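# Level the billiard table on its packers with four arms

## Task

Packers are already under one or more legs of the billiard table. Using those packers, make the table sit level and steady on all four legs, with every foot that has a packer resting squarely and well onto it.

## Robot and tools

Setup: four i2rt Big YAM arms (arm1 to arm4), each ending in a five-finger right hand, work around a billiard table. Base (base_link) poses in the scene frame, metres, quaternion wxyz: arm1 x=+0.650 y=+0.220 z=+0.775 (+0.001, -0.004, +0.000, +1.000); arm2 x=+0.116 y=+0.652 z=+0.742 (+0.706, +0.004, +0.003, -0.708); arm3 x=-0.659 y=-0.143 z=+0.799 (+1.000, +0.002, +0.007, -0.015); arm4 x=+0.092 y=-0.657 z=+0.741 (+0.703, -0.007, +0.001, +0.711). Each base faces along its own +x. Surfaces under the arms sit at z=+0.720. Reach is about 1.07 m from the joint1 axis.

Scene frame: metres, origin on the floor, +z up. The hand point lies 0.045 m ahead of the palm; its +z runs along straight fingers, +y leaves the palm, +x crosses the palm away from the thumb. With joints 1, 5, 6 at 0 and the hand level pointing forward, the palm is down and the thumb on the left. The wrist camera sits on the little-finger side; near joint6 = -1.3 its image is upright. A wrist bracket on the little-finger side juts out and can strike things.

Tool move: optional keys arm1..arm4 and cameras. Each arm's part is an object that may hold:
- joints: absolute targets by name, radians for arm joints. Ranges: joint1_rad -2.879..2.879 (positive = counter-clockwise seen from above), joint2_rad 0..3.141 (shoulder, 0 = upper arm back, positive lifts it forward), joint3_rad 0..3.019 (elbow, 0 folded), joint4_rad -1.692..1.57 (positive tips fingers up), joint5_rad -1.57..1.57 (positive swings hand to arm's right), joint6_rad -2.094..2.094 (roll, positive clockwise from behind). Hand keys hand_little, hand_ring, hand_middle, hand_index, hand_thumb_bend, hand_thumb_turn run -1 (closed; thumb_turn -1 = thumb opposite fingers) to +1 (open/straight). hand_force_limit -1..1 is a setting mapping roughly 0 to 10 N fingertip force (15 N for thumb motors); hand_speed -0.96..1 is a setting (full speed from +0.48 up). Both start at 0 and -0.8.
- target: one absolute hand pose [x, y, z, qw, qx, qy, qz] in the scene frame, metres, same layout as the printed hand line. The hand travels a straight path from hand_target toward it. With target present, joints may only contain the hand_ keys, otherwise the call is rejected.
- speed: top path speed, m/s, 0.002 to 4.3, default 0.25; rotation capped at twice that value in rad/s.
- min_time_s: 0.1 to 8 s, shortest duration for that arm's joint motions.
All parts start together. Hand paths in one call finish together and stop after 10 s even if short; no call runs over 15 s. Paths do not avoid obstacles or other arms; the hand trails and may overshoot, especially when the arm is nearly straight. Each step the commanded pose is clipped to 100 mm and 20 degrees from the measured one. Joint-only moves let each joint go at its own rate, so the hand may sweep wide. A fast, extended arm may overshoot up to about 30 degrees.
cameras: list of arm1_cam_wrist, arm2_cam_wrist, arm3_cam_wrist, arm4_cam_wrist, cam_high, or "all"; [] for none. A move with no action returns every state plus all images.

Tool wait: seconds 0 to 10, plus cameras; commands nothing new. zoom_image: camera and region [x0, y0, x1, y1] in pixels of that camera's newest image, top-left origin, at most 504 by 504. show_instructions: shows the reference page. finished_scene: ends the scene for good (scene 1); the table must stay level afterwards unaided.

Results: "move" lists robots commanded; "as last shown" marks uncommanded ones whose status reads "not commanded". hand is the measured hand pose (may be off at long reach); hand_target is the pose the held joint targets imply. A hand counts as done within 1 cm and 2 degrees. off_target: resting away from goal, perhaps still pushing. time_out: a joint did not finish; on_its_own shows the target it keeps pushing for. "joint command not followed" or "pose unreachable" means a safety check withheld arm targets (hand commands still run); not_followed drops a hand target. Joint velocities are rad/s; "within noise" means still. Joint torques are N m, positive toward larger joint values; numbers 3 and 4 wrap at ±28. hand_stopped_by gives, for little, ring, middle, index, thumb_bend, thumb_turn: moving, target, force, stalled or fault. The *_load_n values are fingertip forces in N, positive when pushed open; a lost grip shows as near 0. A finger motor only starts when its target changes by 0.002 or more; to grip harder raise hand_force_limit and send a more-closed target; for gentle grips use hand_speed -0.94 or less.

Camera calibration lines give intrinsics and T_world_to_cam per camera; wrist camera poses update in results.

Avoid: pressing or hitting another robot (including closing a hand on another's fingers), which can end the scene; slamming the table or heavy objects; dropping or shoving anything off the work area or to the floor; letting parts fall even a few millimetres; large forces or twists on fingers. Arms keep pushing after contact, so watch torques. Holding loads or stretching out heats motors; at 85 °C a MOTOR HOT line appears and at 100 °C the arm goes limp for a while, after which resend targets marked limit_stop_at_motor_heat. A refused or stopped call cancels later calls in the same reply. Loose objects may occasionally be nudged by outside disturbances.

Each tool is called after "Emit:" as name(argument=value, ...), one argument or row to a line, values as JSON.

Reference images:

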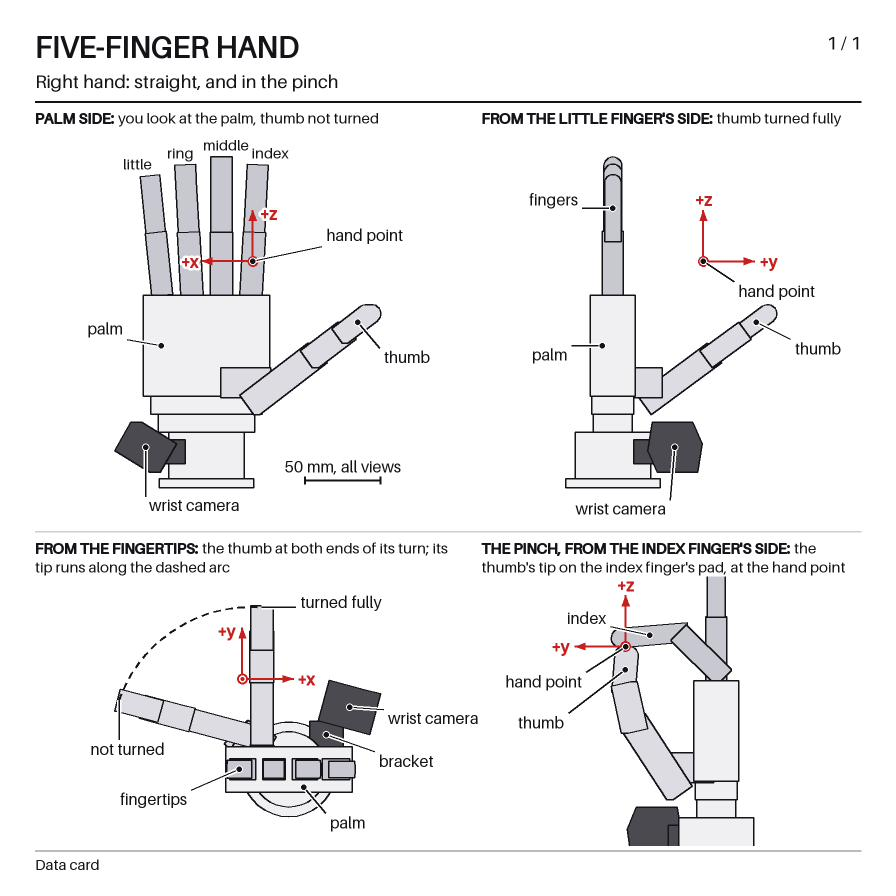

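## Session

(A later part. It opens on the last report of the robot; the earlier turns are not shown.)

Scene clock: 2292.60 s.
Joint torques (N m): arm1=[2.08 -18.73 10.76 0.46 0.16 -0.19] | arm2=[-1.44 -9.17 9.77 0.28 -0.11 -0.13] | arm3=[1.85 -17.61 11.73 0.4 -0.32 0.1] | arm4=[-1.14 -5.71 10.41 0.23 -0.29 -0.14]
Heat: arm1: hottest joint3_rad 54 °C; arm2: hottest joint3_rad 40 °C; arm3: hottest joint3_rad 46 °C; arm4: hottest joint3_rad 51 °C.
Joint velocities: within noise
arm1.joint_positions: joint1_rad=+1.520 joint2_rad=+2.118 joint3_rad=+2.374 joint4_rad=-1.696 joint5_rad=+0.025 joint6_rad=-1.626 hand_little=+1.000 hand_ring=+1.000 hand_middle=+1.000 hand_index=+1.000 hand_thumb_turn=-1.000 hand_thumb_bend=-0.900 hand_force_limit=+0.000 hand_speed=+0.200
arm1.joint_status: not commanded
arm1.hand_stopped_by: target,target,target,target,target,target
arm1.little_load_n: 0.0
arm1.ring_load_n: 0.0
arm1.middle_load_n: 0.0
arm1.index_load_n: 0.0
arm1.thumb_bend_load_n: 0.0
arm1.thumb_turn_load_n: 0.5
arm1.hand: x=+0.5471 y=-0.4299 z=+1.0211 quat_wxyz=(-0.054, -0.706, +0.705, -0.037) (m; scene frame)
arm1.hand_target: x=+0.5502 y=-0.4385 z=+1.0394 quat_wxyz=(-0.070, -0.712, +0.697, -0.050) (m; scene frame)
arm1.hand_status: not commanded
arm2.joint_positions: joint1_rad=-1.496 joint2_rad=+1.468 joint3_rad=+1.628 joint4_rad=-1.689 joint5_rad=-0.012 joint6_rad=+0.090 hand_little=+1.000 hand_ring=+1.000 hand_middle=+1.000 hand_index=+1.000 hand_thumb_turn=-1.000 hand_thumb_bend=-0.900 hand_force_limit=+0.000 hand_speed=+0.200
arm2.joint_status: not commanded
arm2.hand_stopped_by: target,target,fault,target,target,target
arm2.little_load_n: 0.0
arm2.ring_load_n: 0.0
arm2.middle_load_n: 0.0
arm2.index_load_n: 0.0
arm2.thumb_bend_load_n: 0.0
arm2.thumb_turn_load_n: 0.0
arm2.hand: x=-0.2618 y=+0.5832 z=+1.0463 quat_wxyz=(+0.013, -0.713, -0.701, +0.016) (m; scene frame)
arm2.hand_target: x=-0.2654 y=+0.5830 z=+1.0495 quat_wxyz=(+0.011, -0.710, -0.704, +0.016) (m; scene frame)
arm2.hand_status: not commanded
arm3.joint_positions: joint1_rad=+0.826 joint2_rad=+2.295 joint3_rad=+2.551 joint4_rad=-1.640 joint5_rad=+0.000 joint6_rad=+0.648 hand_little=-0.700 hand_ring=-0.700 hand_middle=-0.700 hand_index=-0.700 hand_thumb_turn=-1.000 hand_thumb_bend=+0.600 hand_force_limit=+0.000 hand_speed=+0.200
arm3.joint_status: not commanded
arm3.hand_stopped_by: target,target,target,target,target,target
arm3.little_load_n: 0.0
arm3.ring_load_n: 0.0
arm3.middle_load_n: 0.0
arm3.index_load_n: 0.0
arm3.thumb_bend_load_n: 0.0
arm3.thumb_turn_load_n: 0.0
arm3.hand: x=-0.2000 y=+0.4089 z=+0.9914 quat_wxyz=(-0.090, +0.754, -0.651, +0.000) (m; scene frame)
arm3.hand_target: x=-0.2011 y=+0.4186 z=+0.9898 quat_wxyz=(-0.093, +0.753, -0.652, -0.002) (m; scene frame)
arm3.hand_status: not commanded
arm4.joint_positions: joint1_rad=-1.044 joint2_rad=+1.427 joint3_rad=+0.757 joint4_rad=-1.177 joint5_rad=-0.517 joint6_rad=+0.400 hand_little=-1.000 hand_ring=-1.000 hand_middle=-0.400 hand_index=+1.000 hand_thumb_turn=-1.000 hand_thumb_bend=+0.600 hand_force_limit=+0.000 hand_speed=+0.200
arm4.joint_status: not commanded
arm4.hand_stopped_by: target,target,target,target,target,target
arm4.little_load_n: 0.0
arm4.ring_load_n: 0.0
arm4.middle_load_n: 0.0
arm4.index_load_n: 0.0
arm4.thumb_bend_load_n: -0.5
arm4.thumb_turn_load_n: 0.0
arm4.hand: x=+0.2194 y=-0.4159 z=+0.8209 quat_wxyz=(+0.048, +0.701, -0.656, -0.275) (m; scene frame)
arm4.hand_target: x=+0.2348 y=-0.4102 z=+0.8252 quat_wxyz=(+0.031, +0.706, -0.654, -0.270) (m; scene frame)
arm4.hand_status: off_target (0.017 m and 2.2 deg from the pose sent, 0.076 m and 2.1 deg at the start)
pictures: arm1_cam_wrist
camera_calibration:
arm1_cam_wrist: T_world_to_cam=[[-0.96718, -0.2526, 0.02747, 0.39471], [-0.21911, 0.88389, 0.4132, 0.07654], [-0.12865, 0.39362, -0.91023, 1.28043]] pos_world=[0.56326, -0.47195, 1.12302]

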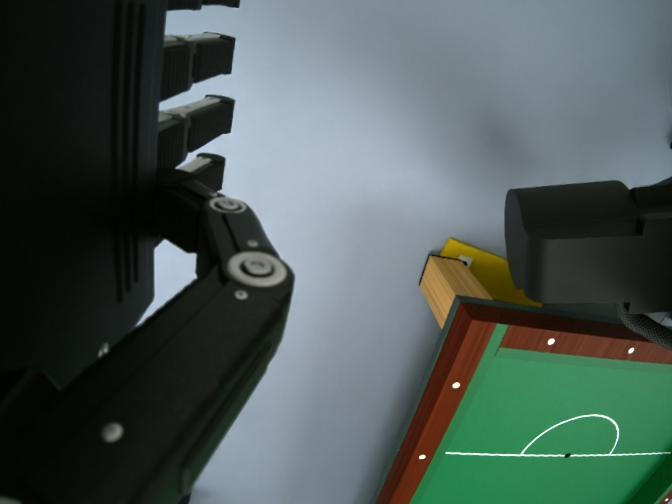

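Emit:
move(
  arm4={"target": [0.16, -0.45, 0.90, 0.0309, 0.7064, -0.6533, -0.2706], "speed": 0.2, "joints": {"hand_little": 1, "hand_ring": 1, "hand_middle": 1}},
)

Emit:
move(
  arm4={"target": [0.22, -0.50, 0.90, -0.1736, 0.9845, 0.0258, 0.0045], "speed": 0.3},
)

Emit:
move(
  arm4={"target": [0.245, -0.43, 0.82, -0.1736, 0.9845, 0.0258, 0.0045], "speed": 0.15},
  cameras=["arm1_cam_wrist", "arm4_cam_wrist"],
)

Emit:
zoom_image(
  camera="arm1_cam_wrist",
  region=[390, 180, 590, 320],
)

Scene clock: 2302.60 s.
Joint torques (N m): arm1=[2.08 -18.73 10.77 0.46 0.16 -0.19] | arm2=[0.21 -9.35 9.66 0.05 -0.1 -0.09] | arm3=[1.9 -17.73 11.92 0.53 -0.32 0.14] | arm4=[-0.91 -1.85 8.18 0.01 -0.41 0]
Heat: arm1: hottest joint3_rad 54 °C; arm2: hottest joint3_rad 40 °C; arm3: hottest joint3_rad 46 °C; arm4: hottest joint3_rad 51 °C.
move: arm4 done
Joint velocities: within noise
arm1, arm2, arm3: as last shown
arm1.thumb_turn_load_n: 0.0
arm3.thumb_bend_load_n: -0.5
arm4.joint_positions: joint1_rad=-1.044 joint2_rad=+1.068 joint3_rad=+0.723 joint4_rad=-1.439 joint5_rad=-0.517 joint6_rad=+0.400 hand_little=+1.000 hand_ring=+1.000 hand_middle=+1.000 hand_index=+1.000 hand_thumb_turn=-1.000 hand_thumb_bend=+0.600 hand_force_limit=+0.000 hand_speed=+0.200
arm4.joint_status: all done
arm4.hand_stopped_by: target,target,target,target,target,target
arm4.little_load_n: 0.0
arm4.ring_load_n: 0.0
arm4.middle_load_n: 0.0
arm4.index_load_n: 0.0
arm4.thumb_bend_load_n: 0.0
arm4.thumb_turn_load_n: 0.0
arm4.hand: x=+0.1643 y=-0.4474 z=+0.9028 quat_wxyz=(+0.019, +0.709, -0.653, -0.267)
arm4.hand_target: x=+0.1600 y=-0.4500 z=+0.9001 quat_wxyz=(+0.031, +0.706, -0.653, -0.271)
arm4.hand_status: done (0.006 m and 1.4 deg from the pose sent, 0.105 m and 2.2 deg at the start)
pictures: none

Scene clock: 2306.23 s.
Joint torques (N m): arm1=[2.14 -18.78 10.76 0.47 0.16 -0.19] | arm2=[-0.97 -8.82 9.47 0.2 -0.06 -0.1] | arm3=[1.55 -17.73 11.86 0.42 -0.31 0.09] | arm4=[0.09 -1.67 10.47 1.58 -0.21 -0.2]
Heat: arm1: hottest joint3_rad 54 °C; arm2: hottest joint3_rad 40 °C; arm3: hottest joint3_rad 47 °C; arm4: hottest joint3_rad 51 °C.
move: arm4 done
Joint velocities: within noise
arm1, arm2, arm3: as last shown
arm1.thumb_bend_load_n: 0.5
arm3.little_load_n: 0.5
arm3.middle_load_n: 0.5
arm3.thumb_bend_load_n: 0.0
arm4.joint_positions: joint1_rad=-0.851 joint2_rad=+0.831 joint3_rad=+0.774 joint4_rad=-1.284 joint5_rad=-0.268 joint6_rad=-0.834 hand_little=+1.000 hand_ring=+1.000 hand_middle=+1.000 hand_index=+1.000 hand_thumb_turn=-1.000 hand_thumb_bend=+0.600 hand_force_limit=+0.000 hand_speed=+0.200
arm4.joint_status: not commanded
arm4.hand_stopped_by: target,target,target,target,target,target
arm4.little_load_n: 0.0
arm4.ring_load_n: 0.0
arm4.middle_load_n: 0.0
arm4.index_load_n: 0.0
arm4.thumb_bend_load_n: 0.0
arm4.thumb_turn_load_n: 0.0
arm4.hand: x=+0.2189 y=-0.5027 z=+0.9003 quat_wxyz=(-0.169, +0.986, +0.014, +0.000)
arm4.hand_target: x=+0.2200 y=-0.5000 z=+0.9001 quat_wxyz=(-0.174, +0.984, +0.026, +0.005)
arm4.hand_status: done (0.003 m and 1.5 deg from the pose sent, 0.077 m and 94.8 deg at the start)
pictures: none

Scene clock: 2307.50 s.
Joint torques (N m): arm1=[2.08 -18.78 10.76 0.46 0.16 -0.19] | arm2=[-1.49 -9.41 9.54 -0.05 -0.1 -0.03] | arm3=[1.96 -17.9 11.89 0.54 -0.35 0.11] | arm4=[2.2 -3.78 10.45 2.47 -0.91 0.37]
Heat: arm1: hottest joint3_rad 54 °C; arm2: hottest joint3_rad 40 °C; arm3: hottest joint3_rad 47 °C; arm4: hottest joint3_rad 51 °C.
move: arm4 off_target
Joint velocities: within noise
arm1, arm2, arm3: as last shown
arm1.index_load_n: 0.5
arm1.thumb_bend_load_n: 0.0
arm2.index_load_n: 0.5
arm3.little_load_n: 0.0
arm4.joint_positions: joint1_rad=-0.743 joint2_rad=+1.096 joint3_rad=+0.699 joint4_rad=-0.956 joint5_rad=-0.218 joint6_rad=-0.759 hand_little=+1.000 hand_ring=+1.000 hand_middle=+1.000 hand_index=+1.000 hand_thumb_turn=-1.000 hand_thumb_bend=+0.600 hand_force_limit=+0.000 hand_speed=+0.200
arm4.joint_status: not commanded
arm4.hand_stopped_by: target,target,target,target,target,target
arm4.little_load_n: 0.0
arm4.ring_load_n: 0.0
arm4.middle_load_n: 0.0
arm4.index_load_n: -2.5
arm4.thumb_bend_load_n: 0.0
arm4.thumb_turn_load_n: 0.0
arm4.hand: x=+0.2451 y=-0.4505 z=+0.8159 quat_wxyz=(-0.147, +0.989, +0.026, -0.002)
arm4.hand_target: x=+0.2447 y=-0.4309 z=+0.8209 quat_wxyz=(-0.174, +0.984, +0.026, +0.003)
arm4.hand_status: off_target (0.021 m and 3.2 deg from the pose sent, 0.111 m and 1.5 deg at the start)
arm1_cam_wrist: T_world_to_cam=[[-0.96718, -0.2526, 0.02747, 0.39471], [-0.21911, 0.88389, 0.4132, 0.07654], [-0.12865, 0.39362, -0.91023, 1.28043]] pos_world=[0.56326, -0.47195, 1.12302]
arm4_cam_wrist: T_world_to_cam=[[0.33651, -0.90485, -0.26079, -0.27947], [-0.80997, -0.41938, 0.40997, -0.32439], [-0.48033, 0.07327, -0.87402, 0.97243]] pos_world=[0.29838, -0.46018, 0.91003]

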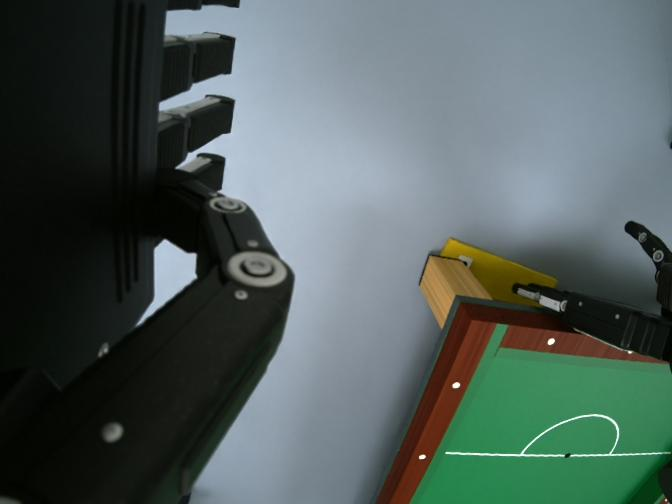

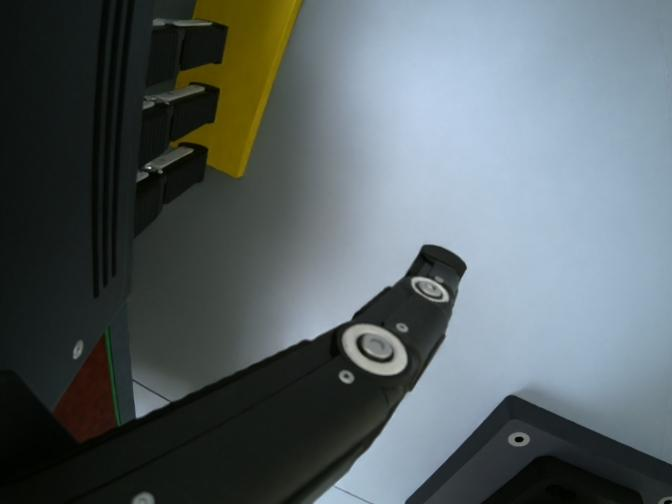

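Scaled by 2.520 from the camera's image (finer frame: 960x720).

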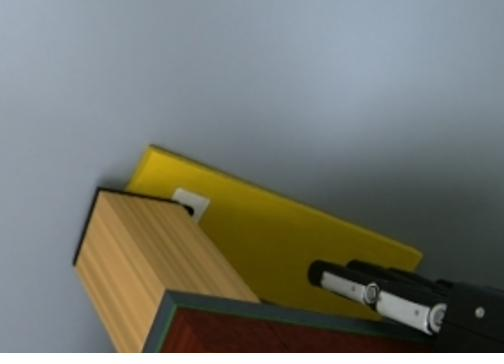

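Emit:
move(
  arm4={"target": [0.255, -0.448, 0.785, -0.1736, 0.9845, 0.0258, 0.0045], "speed": 0.1},
  cameras=["arm1_cam_wrist", "arm4_cam_wrist"],
)

Emit:
zoom_image(
  camera="arm1_cam_wrist",
  region=[390, 180, 590, 320],
)

Scene clock: 2317.57 s.
Joint torques (N m): arm1=[2.14 -18.78 10.76 0.47 0.16 -0.19] | arm2=[-0.03 -8.88 9.59 0.2 -0.11 -0.11] | arm3=[1.38 -18.26 11.96 0.44 -0.32 0.1] | arm4=[-1.73 -2.37 8.85 1.48 -0.22 -0.15]
Heat: arm1: hottest joint3_rad 54 °C; arm2: hottest joint3_rad 40 °C; arm3: hottest joint3_rad 47 °C; arm4: hottest joint3_rad 51 °C.
move: arm4 done
Joint velocities: within noise
arm1, arm2, arm3: as last shown
arm1.index_load_n: 0.0
arm2.index_load_n: 0.0
arm4.joint_positions: joint1_rad=-0.772 joint2_rad=+1.121 joint3_rad=+0.641 joint4_rad=-0.828 joint5_rad=-0.252 joint6_rad=-0.777 hand_little=+1.000 hand_ring=+1.000 hand_middle=+1.000 hand_index=+1.000 hand_thumb_turn=-1.000 hand_thumb_bend=+0.600 hand_force_limit=+0.000 hand_speed=+0.200
arm4.joint_status: not commanded
arm4.hand_stopped_by: target,target,target,target,target,target
arm4.little_load_n: 0.0
arm4.ring_load_n: 0.0
arm4.middle_load_n: 0.0
arm4.index_load_n: 0.0
arm4.thumb_bend_load_n: 0.0
arm4.thumb_turn_load_n: 0.0
arm4.hand: x=+0.2531 y=-0.4457 z=+0.7905 quat_wxyz=(-0.174, +0.984, +0.025, +0.005)
arm4.hand_target: x=+0.2548 y=-0.4481 z=+0.7851 quat_wxyz=(-0.174, +0.984, +0.026, +0.005)
arm4.hand_status: done (0.006 m and 0.1 deg from the pose sent, 0.032 m and 3.2 deg at the start)
arm1_cam_wrist: T_world_to_cam=[[-0.96718, -0.2526, 0.02747, 0.39471], [-0.21911, 0.88389, 0.4132, 0.07654], [-0.12865, 0.39362, -0.91023, 1.28043]] pos_world=[0.56326, -0.47195, 1.12302]
arm4_cam_wrist: T_world_to_cam=[[0.33665, -0.89038, -0.3064, -0.242], [-0.81648, -0.43811, 0.37605, -0.28539], [-0.46907, 0.12357, -0.87447, 0.97375]] pos_world=[0.30521, -0.46084, 0.88469]

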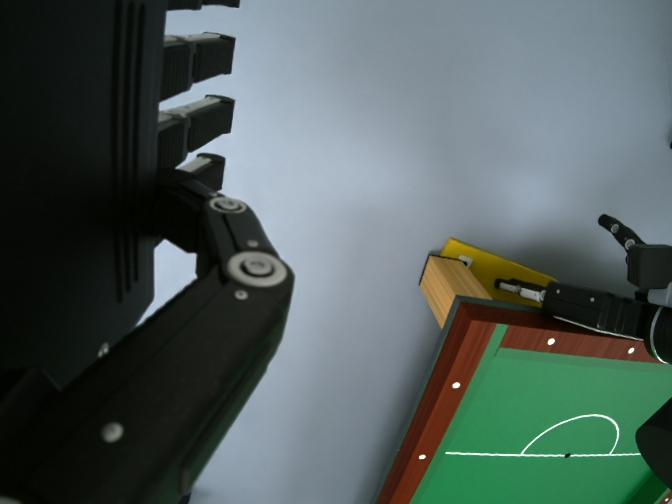

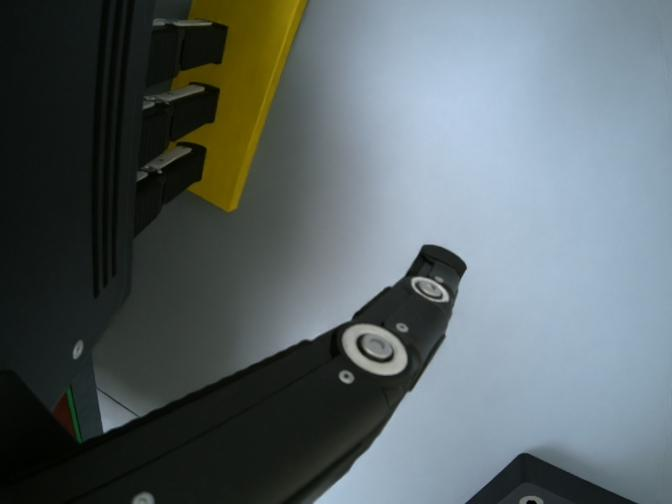

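Scaled by 2.520 from the camera's image (finer frame: 960x720).

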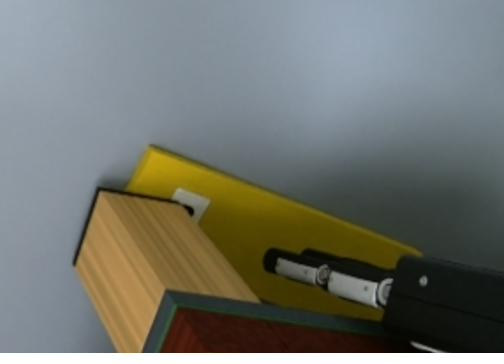

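Emit:
move(
  arm4={"target": [0.252, -0.446, 0.757, -0.1736, 0.9845, 0.0258, 0.0045], "speed": 0.1},
)

Emit:
move(
  arm4={"target": [0.257, -0.480, 0.757, -0.1736, 0.9845, 0.0258, 0.0045], "speed": 0.08},
  cameras=["arm1_cam_wrist"],
)

Emit:
zoom_image(
  camera="arm1_cam_wrist",
  region=[390, 180, 590, 320],
)

Scene clock: 2322.07 s.
Joint torques (N m): arm1=[2.14 -18.78 10.76 0.47 0.16 -0.19] | arm2=[-0.15 -9.11 9.63 0.13 -0.11 -0.04] | arm3=[1.85 -17.49 11.82 0.44 -0.35 0.09] | arm4=[-0.32 -1.9 7.57 2.15 -0.08 0.01]
Heat: arm1: hottest joint3_rad 54 °C; arm2: hottest joint3_rad 40 °C; arm3: hottest joint3_rad 47 °C; arm4: hottest joint3_rad 51 °C.
move: arm4 off_target
Joint velocities: within noise
arm1, arm2, arm3: as last shown
arm4.joint_positions: joint1_rad=-0.773 joint2_rad=+1.156 joint3_rad=+0.602 joint4_rad=-0.743 joint5_rad=-0.251 joint6_rad=-0.777 hand_little=+1.000 hand_ring=+1.000 hand_middle=+1.000 hand_index=+1.000 hand_thumb_turn=-1.000 hand_thumb_bend=+0.600 hand_force_limit=+0.000 hand_speed=+0.200
arm4.joint_status: not commanded
arm4.hand_stopped_by: target,target,target,target,target,target
arm4.little_load_n: 0.0
arm4.ring_load_n: 0.0
arm4.middle_load_n: 0.0
arm4.index_load_n: 0.0
arm4.thumb_bend_load_n: 0.0
arm4.thumb_turn_load_n: 0.0
arm4.hand: x=+0.2549 y=-0.4447 z=+0.7695 quat_wxyz=(-0.178, +0.984, +0.026, +0.009)
arm4.hand_target: x=+0.2517 y=-0.4465 z=+0.7578 quat_wxyz=(-0.174, +0.984, +0.026, +0.004)
arm4.hand_status: off_target (0.013 m and 0.7 deg from the pose sent, 0.034 m and 0.1 deg at the start)
pictures: none

Scene clock: 2323.23 s.
Joint torques (N m): arm1=[2.14 -18.78 10.76 0.46 0.16 -0.2] | arm2=[-0.62 -8.76 9.58 0.05 -0.09 -0.09] | arm3=[1.79 -17.73 11.82 0.58 -0.32 0.13] | arm4=[-2.2 -3.14 7.12 0.49 0.18 -0.17]
Heat: arm1: hottest joint3_rad 54 °C; arm2: hottest joint3_rad 40 °C; arm3: hottest joint3_rad 48 °C; arm4: hottest joint3_rad 51 °C.
move: arm4 off_target
Joint velocities: within noise
arm1, arm2, arm3: as last shown
arm1.thumb_bend_load_n: 0.5
arm3.middle_load_n: 0.0
arm3.thumb_bend_load_n: 0.5
arm4.joint_positions: joint1_rad=-0.859 joint2_rad=+1.121 joint3_rad=+0.565 joint4_rad=-0.741 joint5_rad=-0.287 joint6_rad=-0.862 hand_little=+1.000 hand_ring=+1.000 hand_middle=+1.000 hand_index=+1.000 hand_thumb_turn=-1.000 hand_thumb_bend=+0.600 hand_force_limit=+0.000 hand_speed=+0.200
arm4.joint_status: not commanded
arm4.hand_stopped_by: target,target,target,target,target,target
arm4.little_load_n: 0.0
arm4.ring_load_n: 0.0
arm4.middle_load_n: 0.5
arm4.index_load_n: 0.0
arm4.thumb_bend_load_n: 0.0
arm4.thumb_turn_load_n: 0.0
arm4.hand: x=+0.2631 y=-0.4656 z=+0.7660 quat_wxyz=(-0.190, +0.981, +0.028, +0.014)
arm4.hand_target: x=+0.2566 y=-0.4796 z=+0.7573 quat_wxyz=(-0.174, +0.984, +0.026, +0.004)
arm4.hand_status: off_target (0.018 m and 2.2 deg from the pose sent, 0.037 m and 0.7 deg at the start)
arm1_cam_wrist: T_world_to_cam=[[-0.96718, -0.2526, 0.02747, 0.39471], [-0.21911, 0.88389, 0.4132, 0.07654], [-0.12865, 0.39362, -0.91023, 1.28043]] pos_world=[0.56326, -0.47195, 1.12302]

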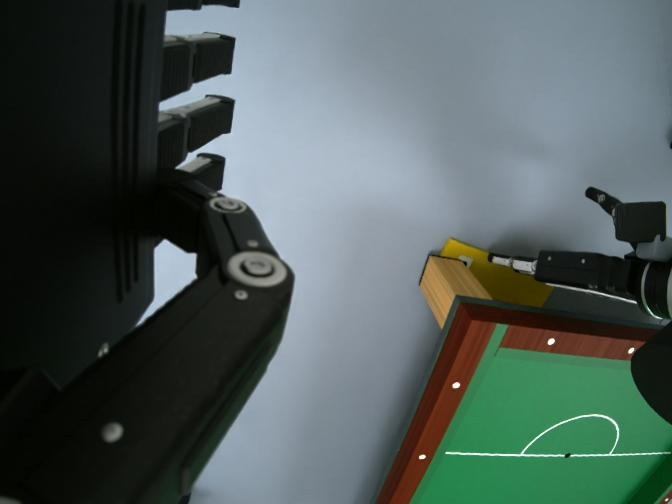

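Scaled by 2.520 from the camera's image (finer frame: 960x720).

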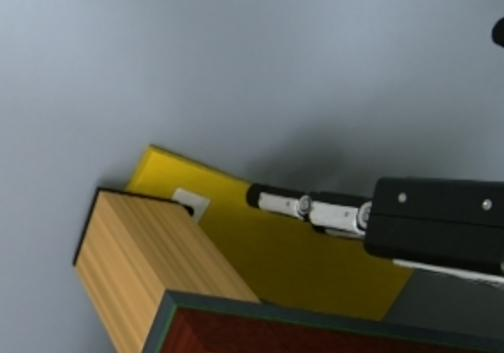

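Emit:
move(
  arm4={"target": [0.262, -0.515, 0.757, -0.1736, 0.9845, 0.0258, 0.0045], "speed": 0.08},
  cameras=["arm1_cam_wrist"],
)

Emit:
zoom_image(
  camera="arm1_cam_wrist",
  region=[390, 180, 590, 320],
)

Scene clock: 2326.43 s.
Joint torques (N m): arm1=[2.08 -18.78 10.77 0.47 0.16 -0.19] | arm2=[-0.62 -9.88 9.91 0.4 -0.06 -0.1] | arm3=[1.61 -17.73 11.78 0.55 -0.31 0.11] | arm4=[-1.96 -2.96 7.87 0.51 -0.13 -0.19]
Heat: arm1: hottest joint3_rad 54 °C; arm2: hottest joint3_rad 40 °C; arm3: hottest joint3_rad 48 °C; arm4: hottest joint3_rad 50 °C.
move: arm4 done
Joint velocities: within noise
arm1, arm2, arm3: as last shown
arm1.ring_load_n: 0.5
arm1.thumb_bend_load_n: 0.0
arm3.thumb_bend_load_n: 0.0
arm4.joint_positions: joint1_rad=-0.987 joint2_rad=+1.081 joint3_rad=+0.524 joint4_rad=-0.796 joint5_rad=-0.305 joint6_rad=-0.992 hand_little=+1.000 hand_ring=+1.000 hand_middle=+1.000 hand_index=+1.000 hand_thumb_turn=-1.000 hand_thumb_bend=+0.600 hand_force_limit=+0.000 hand_speed=+0.200
arm4.joint_status: not commanded
arm4.hand_stopped_by: target,target,target,target,target,target
arm4.little_load_n: 0.0
arm4.ring_load_n: 0.0
arm4.middle_load_n: 0.0
arm4.index_load_n: 0.0
arm4.thumb_bend_load_n: 0.0
arm4.thumb_turn_load_n: 0.0
arm4.hand: x=+0.2666 y=-0.5073 z=+0.7605 quat_wxyz=(-0.179, +0.983, +0.026, +0.010)
arm4.hand_target: x=+0.2620 y=-0.5148 z=+0.7570 quat_wxyz=(-0.174, +0.984, +0.026, +0.004)
arm4.hand_status: done (0.010 m and 0.9 deg from the pose sent, 0.050 m and 2.2 deg at the start)
arm1_cam_wrist: T_world_to_cam=[[-0.96718, -0.2526, 0.02747, 0.39471], [-0.21911, 0.88389, 0.4132, 0.07654], [-0.12865, 0.39362, -0.91023, 1.28043]] pos_world=[0.56326, -0.47195, 1.12302]

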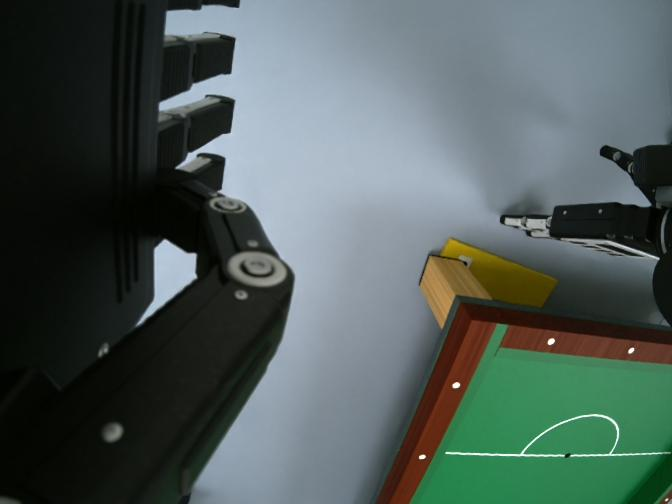

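Scaled by 2.520 from the camera's image (finer frame: 960x720).

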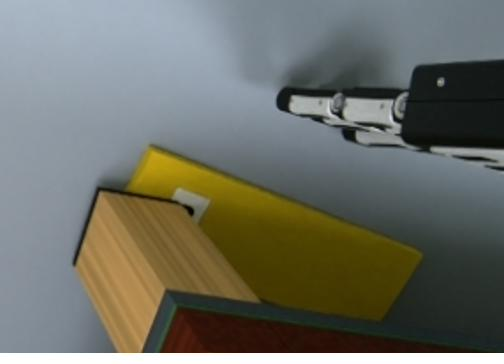

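Emit:
move(
  arm4={"target": [0.252, -0.446, 0.80, -0.1736, 0.9845, 0.0258, 0.0045], "speed": 0.15},
)

Emit:
move(
  arm4={"target": [0.250, -0.446, 0.735, -0.1736, 0.9845, 0.0258, 0.0045], "speed": 0.1},
)

Emit:
move(
  arm4={"target": [0.253, -0.490, 0.735, -0.1736, 0.9845, 0.0258, 0.0045], "speed": 0.08},
  cameras=["arm1_cam_wrist"],
)

Emit:
zoom_image(
  camera="arm1_cam_wrist",
  region=[390, 180, 590, 320],
)

Scene clock: 2330.40 s.
Joint torques (N m): arm1=[2.08 -18.73 10.77 0.46 0.16 -0.19] | arm2=[-0.32 -7.94 9.66 0.09 -0.14 -0.15] | arm3=[1.79 -18.02 11.85 0.4 -0.36 0.11] | arm4=[0.15 -2.67 12.85 0.64 -0.01 0.21]
Heat: arm1: hottest joint3_rad 54 °C; arm2: hottest joint3_rad 40 °C; arm3: hottest joint3_rad 48 °C; arm4: hottest joint3_rad 51 °C.
move: arm4 off_target
Joint velocities: within noise
arm1.joint_positions: joint1_rad=+1.520 joint2_rad=+2.118 joint3_rad=+2.374 joint4_rad=-1.696 joint5_rad=+0.025 joint6_rad=-1.626 hand_little=+1.000 hand_ring=+1.000 hand_middle=+1.000 hand_index=+1.000 hand_thumb_turn=-1.000 hand_thumb_bend=-0.900 hand_force_limit=+0.000 hand_speed=+0.200
arm1.joint_status: not commanded
arm1.hand_stopped_by: target,target,target,target,target,target
arm1.little_load_n: 0.5
arm1.ring_load_n: 0.0
arm1.middle_load_n: 0.0
arm1.index_load_n: 0.0
arm1.thumb_bend_load_n: 0.0
arm1.thumb_turn_load_n: 0.0
arm1.hand: x=+0.5471 y=-0.4299 z=+1.0211 quat_wxyz=(-0.054, -0.706, +0.705, -0.037)
arm1.hand_target: x=+0.5502 y=-0.4385 z=+1.0394 quat_wxyz=(-0.070, -0.712, +0.697, -0.050)
arm1.hand_status: not commanded
arm2.joint_positions: joint1_rad=-1.496 joint2_rad=+1.468 joint3_rad=+1.628 joint4_rad=-1.689 joint5_rad=-0.012 joint6_rad=+0.090 hand_little=+1.000 hand_ring=+1.000 hand_middle=+1.000 hand_index=+1.000 hand_thumb_turn=-1.000 hand_thumb_bend=-0.900 hand_force_limit=+0.000 hand_speed=+0.200
arm2.joint_status: not commanded
arm2.hand_stopped_by: target,target,fault,target,target,target
arm2.little_load_n: 0.0
arm2.ring_load_n: 0.0
arm2.middle_load_n: -0.5
arm2.index_load_n: 0.0
arm2.thumb_bend_load_n: 0.0
arm2.thumb_turn_load_n: 0.0
arm2.hand: x=-0.2618 y=+0.5832 z=+1.0463 quat_wxyz=(+0.013, -0.713, -0.701, +0.016)
arm2.hand_target: x=-0.2654 y=+0.5830 z=+1.0495 quat_wxyz=(+0.011, -0.710, -0.704, +0.016)
arm2.hand_status: not commanded
arm3.joint_positions: joint1_rad=+0.826 joint2_rad=+2.295 joint3_rad=+2.551 joint4_rad=-1.640 joint5_rad=+0.000 joint6_rad=+0.648 hand_little=-0.700 hand_ring=-0.700 hand_middle=-0.700 hand_index=-0.700 hand_thumb_turn=-1.000 hand_thumb_bend=+0.600 hand_force_limit=+0.000 hand_speed=+0.200
arm3.joint_status: not commanded
arm3.hand_stopped_by: target,target,target,target,target,target
arm3.little_load_n: 0.0
arm3.ring_load_n: 0.0
arm3.middle_load_n: 0.0
arm3.index_load_n: 0.0
arm3.thumb_bend_load_n: 0.0
arm3.thumb_turn_load_n: 0.0
arm3.hand: x=-0.2000 y=+0.4089 z=+0.9914 quat_wxyz=(-0.090, +0.754, -0.651, +0.000)
arm3.hand_target: x=-0.2011 y=+0.4186 z=+0.9898 quat_wxyz=(-0.093, +0.753, -0.652, -0.002)
arm3.hand_status: not commanded
arm4.joint_positions: joint1_rad=-0.780 joint2_rad=+1.092 joint3_rad=+0.619 joint4_rad=-0.853 joint5_rad=-0.255 joint6_rad=-0.789 hand_little=+1.000 hand_ring=+1.000 hand_middle=+1.000 hand_index=+1.000 hand_thumb_turn=-1.000 hand_thumb_bend=+0.600 hand_force_limit=+0.000 hand_speed=+0.200
arm4.joint_status: not commanded
arm4.hand_stopped_by: target,target,target,target,target,target
arm4.little_load_n: 0.0
arm4.ring_load_n: 0.0
arm4.middle_load_n: 0.0
arm4.index_load_n: 0.0
arm4.thumb_bend_load_n: 0.0
arm4.thumb_turn_load_n: 0.0
arm4.hand: x=+0.2450 y=-0.4573 z=+0.7897 quat_wxyz=(-0.169, +0.985, +0.027, +0.000)
arm4.hand_target: x=+0.2518 y=-0.4462 z=+0.7999 quat_wxyz=(-0.174, +0.984, +0.026, +0.004)
arm4.hand_status: off_target (0.017 m and 0.8 deg from the pose sent, 0.074 m and 0.9 deg at the start)
pictures: none

Scene clock: 2331.57 s.
Joint torques (N m): arm1=[2.14 -18.78 10.76 0.47 0.16 -0.19] | arm2=[0.26 -8.7 9.66 -0.01 -0.06 -0.1] | arm3=[2.26 -18.26 12 0.44 -0.32 0.12] | arm4=[0.91 0.21 6.05 2.92 -0.01 0.14]
Heat: arm1: hottest joint3_rad 54 °C; arm2: hottest joint3_rad 40 °C; arm3: hottest joint3_rad 48 °C; arm4: hottest joint3_rad 50 °C.
move: arm4 off_target
Joint velocities: within noise
arm1, arm2, arm3: as last shown
arm1.little_load_n: 0.0
arm2.middle_load_n: 0.0
arm2.thumb_turn_load_n: 0.5
arm4.joint_positions: joint1_rad=-0.779 joint2_rad=+1.157 joint3_rad=+0.582 joint4_rad=-0.689 joint5_rad=-0.253 joint6_rad=-0.785 hand_little=+1.000 hand_ring=+1.000 hand_middle=+1.000 hand_index=+1.000 hand_thumb_turn=-1.000 hand_thumb_bend=+0.600 hand_force_limit=+0.000 hand_speed=+0.200
arm4.joint_status: not commanded
arm4.hand_stopped_by: target,target,target,target,target,target
arm4.little_load_n: 0.0
arm4.ring_load_n: 0.0
arm4.middle_load_n: 0.0
arm4.index_load_n: 0.0
arm4.thumb_bend_load_n: 0.0
arm4.thumb_turn_load_n: 0.5
arm4.hand: x=+0.2603 y=-0.4418 z=+0.7635 quat_wxyz=(-0.190, +0.981, +0.029, +0.022)
arm4.hand_target: x=+0.2487 y=-0.4483 z=+0.7385 quat_wxyz=(-0.173, +0.984, +0.026, +0.005)
arm4.hand_status: off_target (0.031 m and 2.8 deg from the pose sent, 0.056 m and 0.8 deg at the start)
pictures: none

Scene clock: 2332.80 s.
Joint torques (N m): arm1=[2.14 -18.78 10.76 0.47 0.16 -0.19] | arm2=[-0.91 -9.76 9.76 0.13 -0.15 -0.07] | arm3=[2.14 -17.96 11.97 0.35 -0.34 0.11] | arm4=[-2.67 -1.38 5.12 0.08 1.02 -0.22]
Heat: arm1: hottest joint3_rad 54 °C; arm2: hottest joint3_rad 40 °C; arm3: hottest joint3_rad 48 °C; arm4: hottest joint3_rad 50 °C.
move: arm4 off_target
Joint velocities: within noise
arm1, arm2, arm3: as last shown
arm1.thumb_bend_load_n: 0.5
arm2.thumb_turn_load_n: 0.0
arm4.joint_positions: joint1_rad=-0.865 joint2_rad=+1.115 joint3_rad=+0.535 joint4_rad=-0.666 joint5_rad=-0.314 joint6_rad=-0.871 hand_little=+1.000 hand_ring=+1.000 hand_middle=+1.000 hand_index=+1.000 hand_thumb_turn=-1.000 hand_thumb_bend=+0.600 hand_force_limit=+0.000 hand_speed=+0.200
arm4.joint_status: not commanded
arm4.hand_stopped_by: target,target,target,target,target,target
arm4.little_load_n: 0.0
arm4.ring_load_n: 0.0
arm4.middle_load_n: 0.5
arm4.index_load_n: 0.0
arm4.thumb_bend_load_n: 0.0
arm4.thumb_turn_load_n: 0.0
arm4.hand: x=+0.2665 y=-0.4586 z=+0.7594 quat_wxyz=(-0.216, +0.975, +0.036, +0.026)
arm4.hand_target: x=+0.2513 y=-0.4887 z=+0.7375 quat_wxyz=(-0.174, +0.984, +0.026, +0.004)
arm4.hand_status: off_target (0.042 m and 5.6 deg from the pose sent, 0.056 m and 2.8 deg at the start)
arm1_cam_wrist: T_world_to_cam=[[-0.96718, -0.2526, 0.02747, 0.39471], [-0.21911, 0.88389, 0.4132, 0.07654], [-0.12865, 0.39362, -0.91023, 1.28043]] pos_world=[0.56326, -0.47195, 1.12302]

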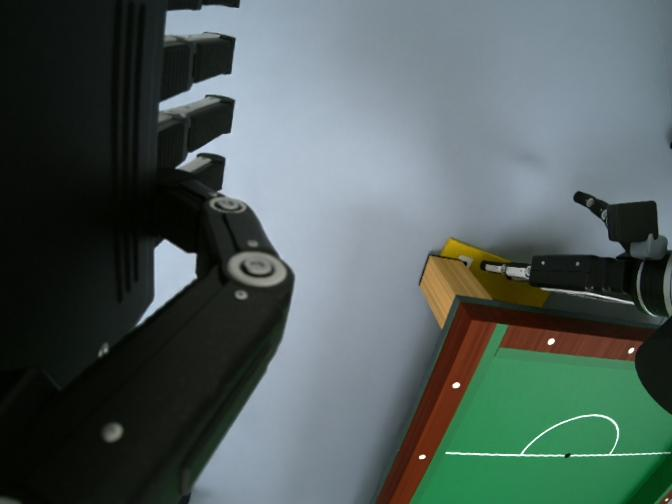

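Scaled by 2.520 from the camera's image (finer frame: 960x720).

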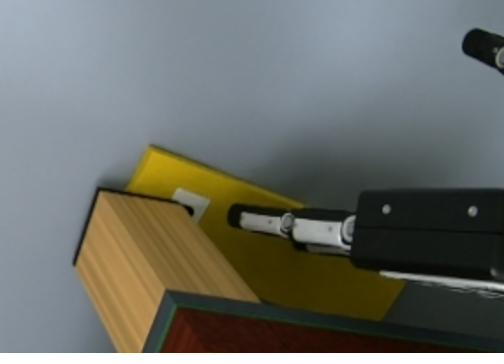

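Emit:
move(
  arm4={"target": [0.253, -0.520, 0.735, -0.1736, 0.9845, 0.0258, 0.0045], "speed": 0.08},
  cameras=["arm1_cam_wrist"],
)

Emit:
zoom_image(
  camera="arm1_cam_wrist",
  region=[390, 180, 590, 320],
)

Scene clock: 2336.50 s.
Joint torques (N m): arm1=[2.08 -18.78 10.76 0.46 0.16 -0.19] | arm2=[-0.15 -9.47 9.48 0.03 -0.08 -0.11] | arm3=[1.79 -17.96 11.88 0.43 -0.36 0.09] | arm4=[-2.73 -1.96 5.44 -0.2 0.82 -0.2]
Heat: arm1: hottest joint3_rad 54 °C; arm2: hottest joint3_rad 40 °C; arm3: hottest joint3_rad 48 °C; arm4: hottest joint3_rad 50 °C.
move: arm4 off_target
Joint velocities: within noise
arm1, arm2, arm3: as last shown
arm1.thumb_bend_load_n: 0.0
arm4.joint_positions: joint1_rad=-0.966 joint2_rad=+1.078 joint3_rad=+0.494 joint4_rad=-0.703 joint5_rad=-0.331 joint6_rad=-0.975 hand_little=+1.000 hand_ring=+1.000 hand_middle=+1.000 hand_index=+1.000 hand_thumb_turn=-1.000 hand_thumb_bend=+0.600 hand_force_limit=+0.000 hand_speed=+0.200
arm4.joint_status: not commanded
arm4.hand_stopped_by: target,target,target,target,target,target
arm4.little_load_n: 0.0
arm4.ring_load_n: -0.5
arm4.middle_load_n: 0.0
arm4.index_load_n: 0.0
arm4.thumb_bend_load_n: 0.0
arm4.thumb_turn_load_n: 0.0
arm4.hand: x=+0.2690 y=-0.4926 z=+0.7530 quat_wxyz=(-0.208, +0.977, +0.035, +0.027)
arm4.hand_target: x=+0.2520 y=-0.5184 z=+0.7362 quat_wxyz=(-0.174, +0.984, +0.026, +0.004)
arm4.hand_status: off_target (0.036 m and 4.8 deg from the pose sent, 0.067 m and 5.6 deg at the start)
arm1_cam_wrist: T_world_to_cam=[[-0.96718, -0.2526, 0.02747, 0.39471], [-0.21911, 0.88389, 0.4132, 0.07654], [-0.12865, 0.39362, -0.91023, 1.28043]] pos_world=[0.56326, -0.47195, 1.12302]

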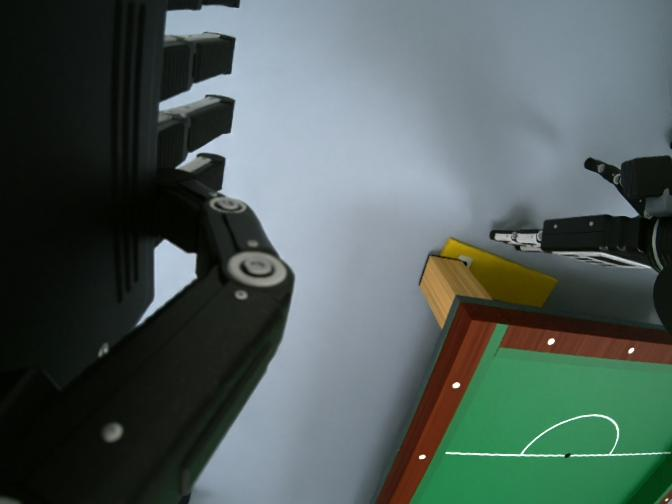

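Scaled by 2.520 from the camera's image (finer frame: 960x720).

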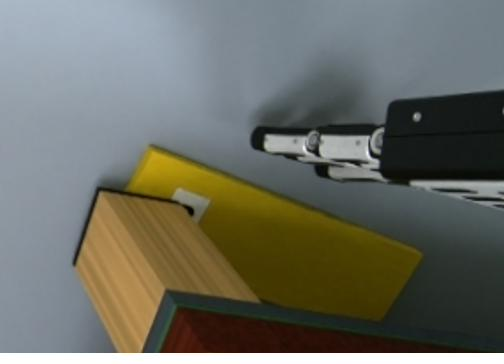

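Emit:
move(
  arm4={"target": [0.270, -0.52, 0.83, -0.3645, 0.9253, 0.0972, -0.0383], "speed": 0.2, "joints": {"hand_thumb_bend": -0.9}},
)

Emit:
move(
  arm4={"target": [0.270, -0.50, 0.76, -0.3645, 0.9253, 0.0972, -0.0383], "speed": 0.12},
  cameras=["arm1_cam_wrist", "arm4_cam_wrist"],
)

Emit:
zoom_image(
  camera="arm1_cam_wrist",
  region=[390, 180, 590, 320],
)

Scene clock: 2370.83 s.
Joint torques (N m): arm1=[2.08 -18.78 10.76 0.46 0.16 -0.19] | arm2=[-0.97 -8.47 9.55 -0.08 -0.1 -0.03] | arm3=[1.9 -18.32 11.84 0.49 -0.33 0.11] | arm4=[-1.26 -1.08 12.78 0.23 -0.65 -0.13]
Heat: arm1: hottest joint3_rad 55 °C; arm2: hottest joint3_rad 40 °C; arm3: hottest joint3_rad 49 °C; arm4: hottest joint3_rad 47 °C.
move: arm4 off_target
Joint velocities: within noise
arm1, arm2, arm3: as last shown
arm4.joint_positions: joint1_rad=-1.337 joint2_rad=+1.005 joint3_rad=+0.586 joint4_rad=-1.157 joint5_rad=-0.761 joint6_rad=-1.522 hand_little=+1.000 hand_ring=+1.000 hand_middle=+1.000 hand_index=+1.000 hand_thumb_turn=-1.000 hand_thumb_bend=-0.900 hand_force_limit=+0.000 hand_speed=+0.200
arm4.joint_status: all done
arm4.hand_stopped_by: target,target,target,target,target,target
arm4.little_load_n: 0.0
arm4.ring_load_n: 0.0
arm4.middle_load_n: 0.0
arm4.index_load_n: 0.0
arm4.thumb_bend_load_n: 0.0
arm4.thumb_turn_load_n: 0.0
arm4.hand: x=+0.2537 y=-0.5218 z=+0.8181 quat_wxyz=(-0.362, +0.926, +0.092, -0.053)
arm4.hand_target: x=+0.2696 y=-0.5201 z=+0.8298 quat_wxyz=(-0.364, +0.925, +0.097, -0.038)
arm4.hand_status: off_target (0.020 m and 1.8 deg from the pose sent, 0.082 m and 21.6 deg at the start)
pictures: none

Scene clock: 2372.17 s.
Joint torques (N m): arm1=[2.08 -18.78 10.76 0.47 0.16 -0.19] | arm2=[-0.56 -8.82 9.65 0.05 -0.06 -0.09] | arm3=[1.73 -17.73 11.99 0.53 -0.33 0.11] | arm4=[0.56 -2.08 7.71 1.07 -0.46 0.2]
Heat: arm1: hottest joint3_rad 55 °C; arm2: hottest joint3_rad 40 °C; arm3: hottest joint3_rad 49 °C; arm4: hottest joint3_rad 47 °C.
move: arm4 done
Joint velocities: within noise
arm1, arm2, arm3: as last shown
arm3.index_load_n: 0.5
arm3.thumb_turn_load_n: 0.5
arm4.joint_positions: joint1_rad=-1.276 joint2_rad=+1.142 joint3_rad=+0.509 joint4_rad=-0.840 joint5_rad=-0.761 joint6_rad=-1.433 hand_little=+1.000 hand_ring=+1.000 hand_middle=+1.000 hand_index=+1.000 hand_thumb_turn=-1.000 hand_thumb_bend=-0.900 hand_force_limit=+0.000 hand_speed=+0.200
arm4.joint_status: not commanded
arm4.hand_stopped_by: target,target,target,target,target,target
arm4.little_load_n: 0.0
arm4.ring_load_n: 0.0
arm4.middle_load_n: 0.0
arm4.index_load_n: -0.5
arm4.thumb_bend_load_n: 0.0
arm4.thumb_turn_load_n: 0.0
arm4.hand: x=+0.2736 y=-0.5015 z=+0.7632 quat_wxyz=(-0.366, +0.925, +0.098, -0.034)
arm4.hand_target: x=+0.2699 y=-0.5002 z=+0.7601 quat_wxyz=(-0.365, +0.925, +0.097, -0.038)
arm4.hand_status: done (0.005 m and 0.6 deg from the pose sent, 0.064 m and 1.8 deg at the start)
arm1_cam_wrist: T_world_to_cam=[[-0.96718, -0.2526, 0.02747, 0.39471], [-0.21911, 0.88389, 0.4132, 0.07654], [-0.12865, 0.39362, -0.91023, 1.28043]] pos_world=[0.56326, -0.47195, 1.12302]
arm4_cam_wrist: T_world_to_cam=[[0.43383, -0.63474, -0.63945, 0.04887], [-0.70617, -0.68031, 0.1962, -0.29712], [-0.55956, 0.36645, -0.74338, 1.01286]] pos_world=[0.33574, -0.54227, 0.84248]

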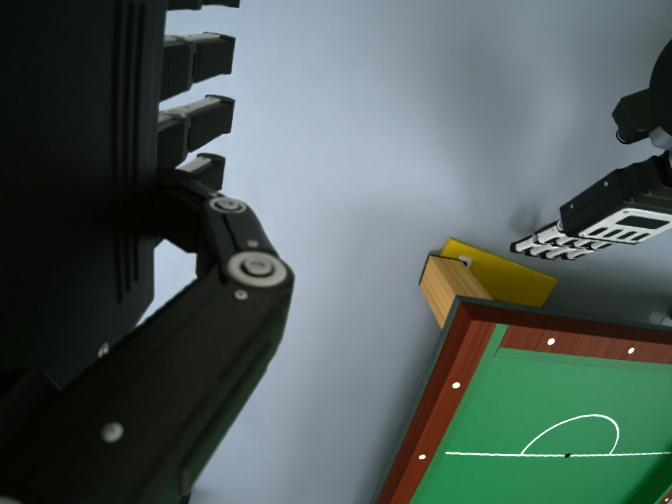

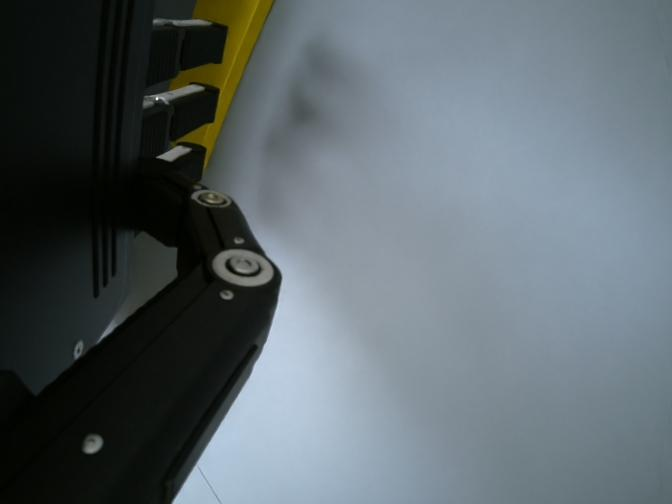

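Scaled by 2.520 from the camera's image (finer frame: 960x720).

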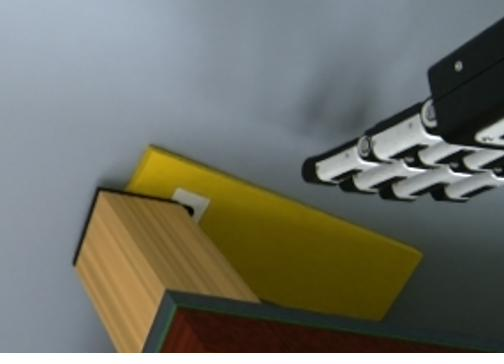

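Emit:
move(
  arm4={"target": [0.260, -0.415, 0.755, -0.3645, 0.9253, 0.0972, -0.0383], "speed": 0.1},
  cameras=["arm1_cam_wrist"],
)

Emit:
zoom_image(
  camera="arm1_cam_wrist",
  region=[390, 180, 590, 320],
)

Scene clock: 2377.27 s.
Joint torques (N m): arm1=[2.08 -18.78 10.76 0.46 0.16 -0.19] | arm2=[-0.56 -10.05 9.62 0.21 -0.09 -0.13] | arm3=[1.44 -17.96 11.96 0.57 -0.34 0.13] | arm4=[1.9 -2.37 9.07 2 -0.48 0.11]
Heat: arm1: hottest joint3_rad 55 °C; arm2: hottest joint3_rad 40 °C; arm3: hottest joint3_rad 49 °C; arm4: hottest joint3_rad 47 °C.
move: arm4 done
Joint velocities: within noise
arm1, arm2, arm3: as last shown
arm3.index_load_n: 0.0
arm3.thumb_turn_load_n: 0.0
arm4.joint_positions: joint1_rad=-0.976 joint2_rad=+1.183 joint3_rad=+0.509 joint4_rad=-0.533 joint5_rad=-0.685 joint6_rad=-1.022 hand_little=+1.000 hand_ring=+1.000 hand_middle=+1.000 hand_index=+1.000 hand_thumb_turn=-1.000 hand_thumb_bend=-0.900 hand_force_limit=+0.000 hand_speed=+0.200
arm4.joint_status: not commanded
arm4.hand_stopped_by: target,target,target,target,target,target
arm4.little_load_n: 0.0
arm4.ring_load_n: 0.0
arm4.middle_load_n: 0.0
arm4.index_load_n: 0.0
arm4.thumb_bend_load_n: 0.0
arm4.thumb_turn_load_n: 0.0
arm4.hand: x=+0.2624 y=-0.4227 z=+0.7577 quat_wxyz=(-0.364, +0.926, +0.090, -0.034)
arm4.hand_target: x=+0.2598 y=-0.4154 z=+0.7552 quat_wxyz=(-0.364, +0.925, +0.097, -0.038)
arm4.hand_status: done (0.009 m and 1.0 deg from the pose sent, 0.088 m and 0.6 deg at the start)
arm1_cam_wrist: T_world_to_cam=[[-0.96718, -0.2526, 0.02747, 0.39471], [-0.21911, 0.88389, 0.4132, 0.07654], [-0.12865, 0.39362, -0.91023, 1.28043]] pos_world=[0.56326, -0.47195, 1.12302]

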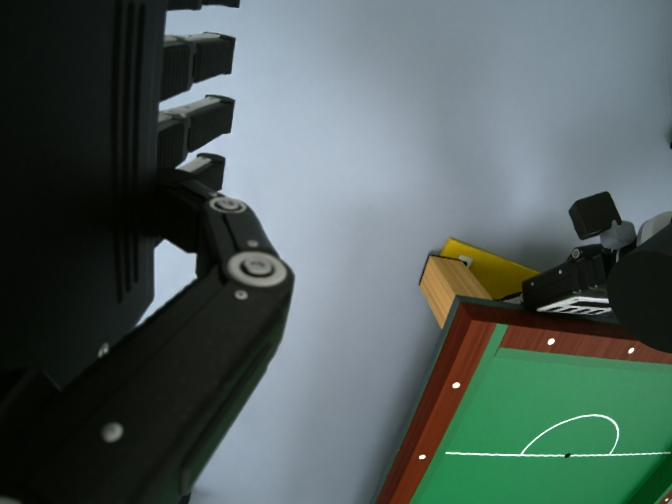

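Scaled by 2.520 from the camera's image (finer frame: 960x720).

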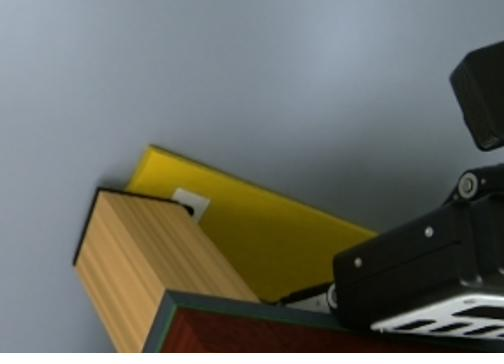

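Emit:
move(
  arm4={"target": [0.258, -0.393, 0.752, -0.3645, 0.9253, 0.0972, -0.0383], "speed": 0.08},
)

Emit:
move(
  arm4={"target": [0.256, -0.395, 0.730, -0.3645, 0.9253, 0.0972, -0.0383], "speed": 0.08},
  cameras=["arm1_cam_wrist"],
)

Emit:
zoom_image(
  camera="arm1_cam_wrist",
  region=[390, 180, 590, 320],
)

Scene clock: 2381.00 s.
Joint torques (N m): arm1=[2.08 -18.78 10.74 0.47 0.16 -0.19] | arm2=[-0.67 -8.82 9.61 0.29 -0.11 -0.07] | arm3=[1.67 -17.79 11.89 0.62 -0.33 0.12] | arm4=[1.38 -4.72 9.87 2.44 -1.34 -0.04]
Heat: arm1: hottest joint3_rad 55 °C; arm2: hottest joint3_rad 40 °C; arm3: hottest joint3_rad 49 °C; arm4: hottest joint3_rad 47 °C.
move: arm4 off_target
Joint velocities: within noise
arm1, arm2, arm3: as last shown
arm4.joint_positions: joint1_rad=-0.912 joint2_rad=+1.245 joint3_rad=+0.509 joint4_rad=-0.481 joint5_rad=-0.636 joint6_rad=-0.932 hand_little=+1.000 hand_ring=+1.000 hand_middle=+1.000 hand_index=+1.000 hand_thumb_turn=-1.000 hand_thumb_bend=-0.900 hand_force_limit=+0.000 hand_speed=+0.200
arm4.joint_status: not commanded
arm4.hand_stopped_by: target,target,target,target,target,target
arm4.little_load_n: 0.0
arm4.ring_load_n: 0.0
arm4.middle_load_n: 0.0
arm4.index_load_n: 0.0
arm4.thumb_bend_load_n: 0.0
arm4.thumb_turn_load_n: 0.0
arm4.hand: x=+0.2528 y=-0.4139 z=+0.7412 quat_wxyz=(-0.340, +0.936, +0.071, -0.051)
arm4.hand_target: x=+0.2574 y=-0.3941 z=+0.7528 quat_wxyz=(-0.364, +0.925, +0.097, -0.039)
arm4.hand_status: off_target (0.024 m and 4.5 deg from the pose sent, 0.031 m and 1.0 deg at the start)
pictures: none

Scene clock: 2381.97 s.
Joint torques (N m): arm1=[2.08 -18.78 10.76 0.47 0.16 -0.19] | arm2=[-0.56 -9.23 9.57 0.25 -0.1 -0.03] | arm3=[1.61 -18.49 11.86 0.5 -0.32 0.1] | arm4=[1.26 -2.73 8.31 3.1 -0.65 -0.1]
Heat: arm1: hottest joint3_rad 55 °C; arm2: hottest joint3_rad 40 °C; arm3: hottest joint3_rad 49 °C; arm4: hottest joint3_rad 47 °C.
move: arm4 off_target
Joint velocities: within noise
arm1.joint_positions: joint1_rad=+1.520 joint2_rad=+2.118 joint3_rad=+2.374 joint4_rad=-1.696 joint5_rad=+0.025 joint6_rad=-1.626 hand_little=+1.000 hand_ring=+1.000 hand_middle=+1.000 hand_index=+1.000 hand_thumb_turn=-1.000 hand_thumb_bend=-0.900 hand_force_limit=+0.000 hand_speed=+0.200
arm1.joint_status: not commanded
arm1.hand_stopped_by: target,target,target,target,target,target
arm1.little_load_n: 0.0
arm1.ring_load_n: 0.0
arm1.middle_load_n: 0.0
arm1.index_load_n: 0.0
arm1.thumb_bend_load_n: 0.0
arm1.thumb_turn_load_n: 0.0
arm1.hand: x=+0.5471 y=-0.4299 z=+1.0211 quat_wxyz=(-0.054, -0.706, +0.705, -0.037)
arm1.hand_target: x=+0.5502 y=-0.4385 z=+1.0394 quat_wxyz=(-0.070, -0.712, +0.697, -0.050)
arm1.hand_status: not commanded
arm2.joint_positions: joint1_rad=-1.496 joint2_rad=+1.468 joint3_rad=+1.628 joint4_rad=-1.689 joint5_rad=-0.012 joint6_rad=+0.090 hand_little=+1.000 hand_ring=+1.000 hand_middle=+1.000 hand_index=+1.000 hand_thumb_turn=-1.000 hand_thumb_bend=-0.900 hand_force_limit=+0.000 hand_speed=+0.200
arm2.joint_status: not commanded
arm2.hand_stopped_by: target,target,fault,target,target,target
arm2.little_load_n: 0.0
arm2.ring_load_n: 0.0
arm2.middle_load_n: 0.0
arm2.index_load_n: 0.0
arm2.thumb_bend_load_n: 0.0
arm2.thumb_turn_load_n: 0.0
arm2.hand: x=-0.2618 y=+0.5832 z=+1.0463 quat_wxyz=(+0.013, -0.713, -0.701, +0.016)
arm2.hand_target: x=-0.2654 y=+0.5830 z=+1.0495 quat_wxyz=(+0.011, -0.710, -0.704, +0.016)
arm2.hand_status: not commanded
arm3.joint_positions: joint1_rad=+0.826 joint2_rad=+2.295 joint3_rad=+2.551 joint4_rad=-1.640 joint5_rad=+0.000 joint6_rad=+0.648 hand_little=-0.700 hand_ring=-0.700 hand_middle=-0.700 hand_index=-0.700 hand_thumb_turn=-1.000 hand_thumb_bend=+0.600 hand_force_limit=+0.000 hand_speed=+0.200
arm3.joint_status: not commanded
arm3.hand_stopped_by: target,target,target,target,target,target
arm3.little_load_n: 0.0
arm3.ring_load_n: 0.0
arm3.middle_load_n: 0.0
arm3.index_load_n: 0.5
arm3.thumb_bend_load_n: 0.0
arm3.thumb_turn_load_n: 0.0
arm3.hand: x=-0.2000 y=+0.4089 z=+0.9914 quat_wxyz=(-0.090, +0.754, -0.651, +0.000)
arm3.hand_target: x=-0.2011 y=+0.4186 z=+0.9898 quat_wxyz=(-0.093, +0.753, -0.652, -0.002)
arm3.hand_status: not commanded
arm4.joint_positions: joint1_rad=-0.910 joint2_rad=+1.269 joint3_rad=+0.491 joint4_rad=-0.407 joint5_rad=-0.653 joint6_rad=-0.925 hand_little=+1.000 hand_ring=+1.000 hand_middle=+1.000 hand_index=+1.000 hand_thumb_turn=-1.000 hand_thumb_bend=-0.900 hand_force_limit=+0.000 hand_speed=+0.200
arm4.joint_status: not commanded
arm4.hand_stopped_by: target,target,target,target,target,target
arm4.little_load_n: 0.0
arm4.ring_load_n: 0.0
arm4.middle_load_n: -2.5
arm4.index_load_n: 0.0
arm4.thumb_bend_load_n: 0.5
arm4.thumb_turn_load_n: 0.0
arm4.hand: x=+0.2546 y=-0.4075 z=+0.7336 quat_wxyz=(-0.355, +0.931, +0.076, -0.045)
arm4.hand_target: x=+0.2557 y=-0.3958 z=+0.7308 quat_wxyz=(-0.364, +0.925, +0.097, -0.039)
arm4.hand_status: off_target (0.013 m and 2.9 deg from the pose sent, 0.022 m and 4.5 deg at the start)
arm1_cam_wrist: T_world_to_cam=[[-0.96718, -0.2526, 0.02747, 0.39471], [-0.21911, 0.88389, 0.4132, 0.07654], [-0.12865, 0.39362, -0.91023, 1.28043]] pos_world=[0.56326, -0.47195, 1.12302]

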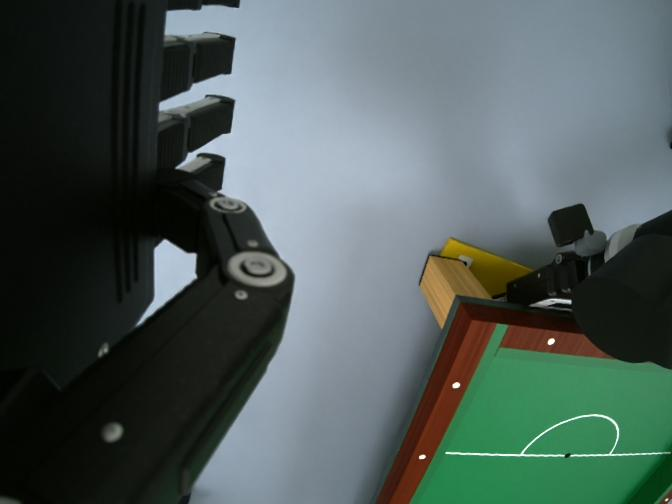

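Scaled by 2.520 from the camera's image (finer frame: 960x720).

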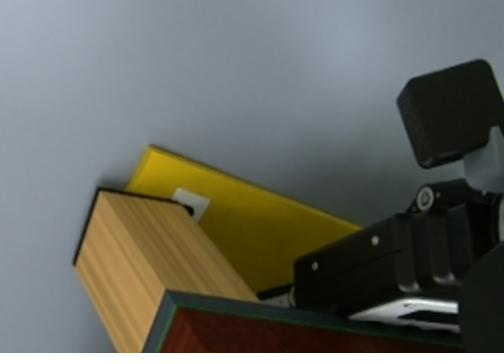

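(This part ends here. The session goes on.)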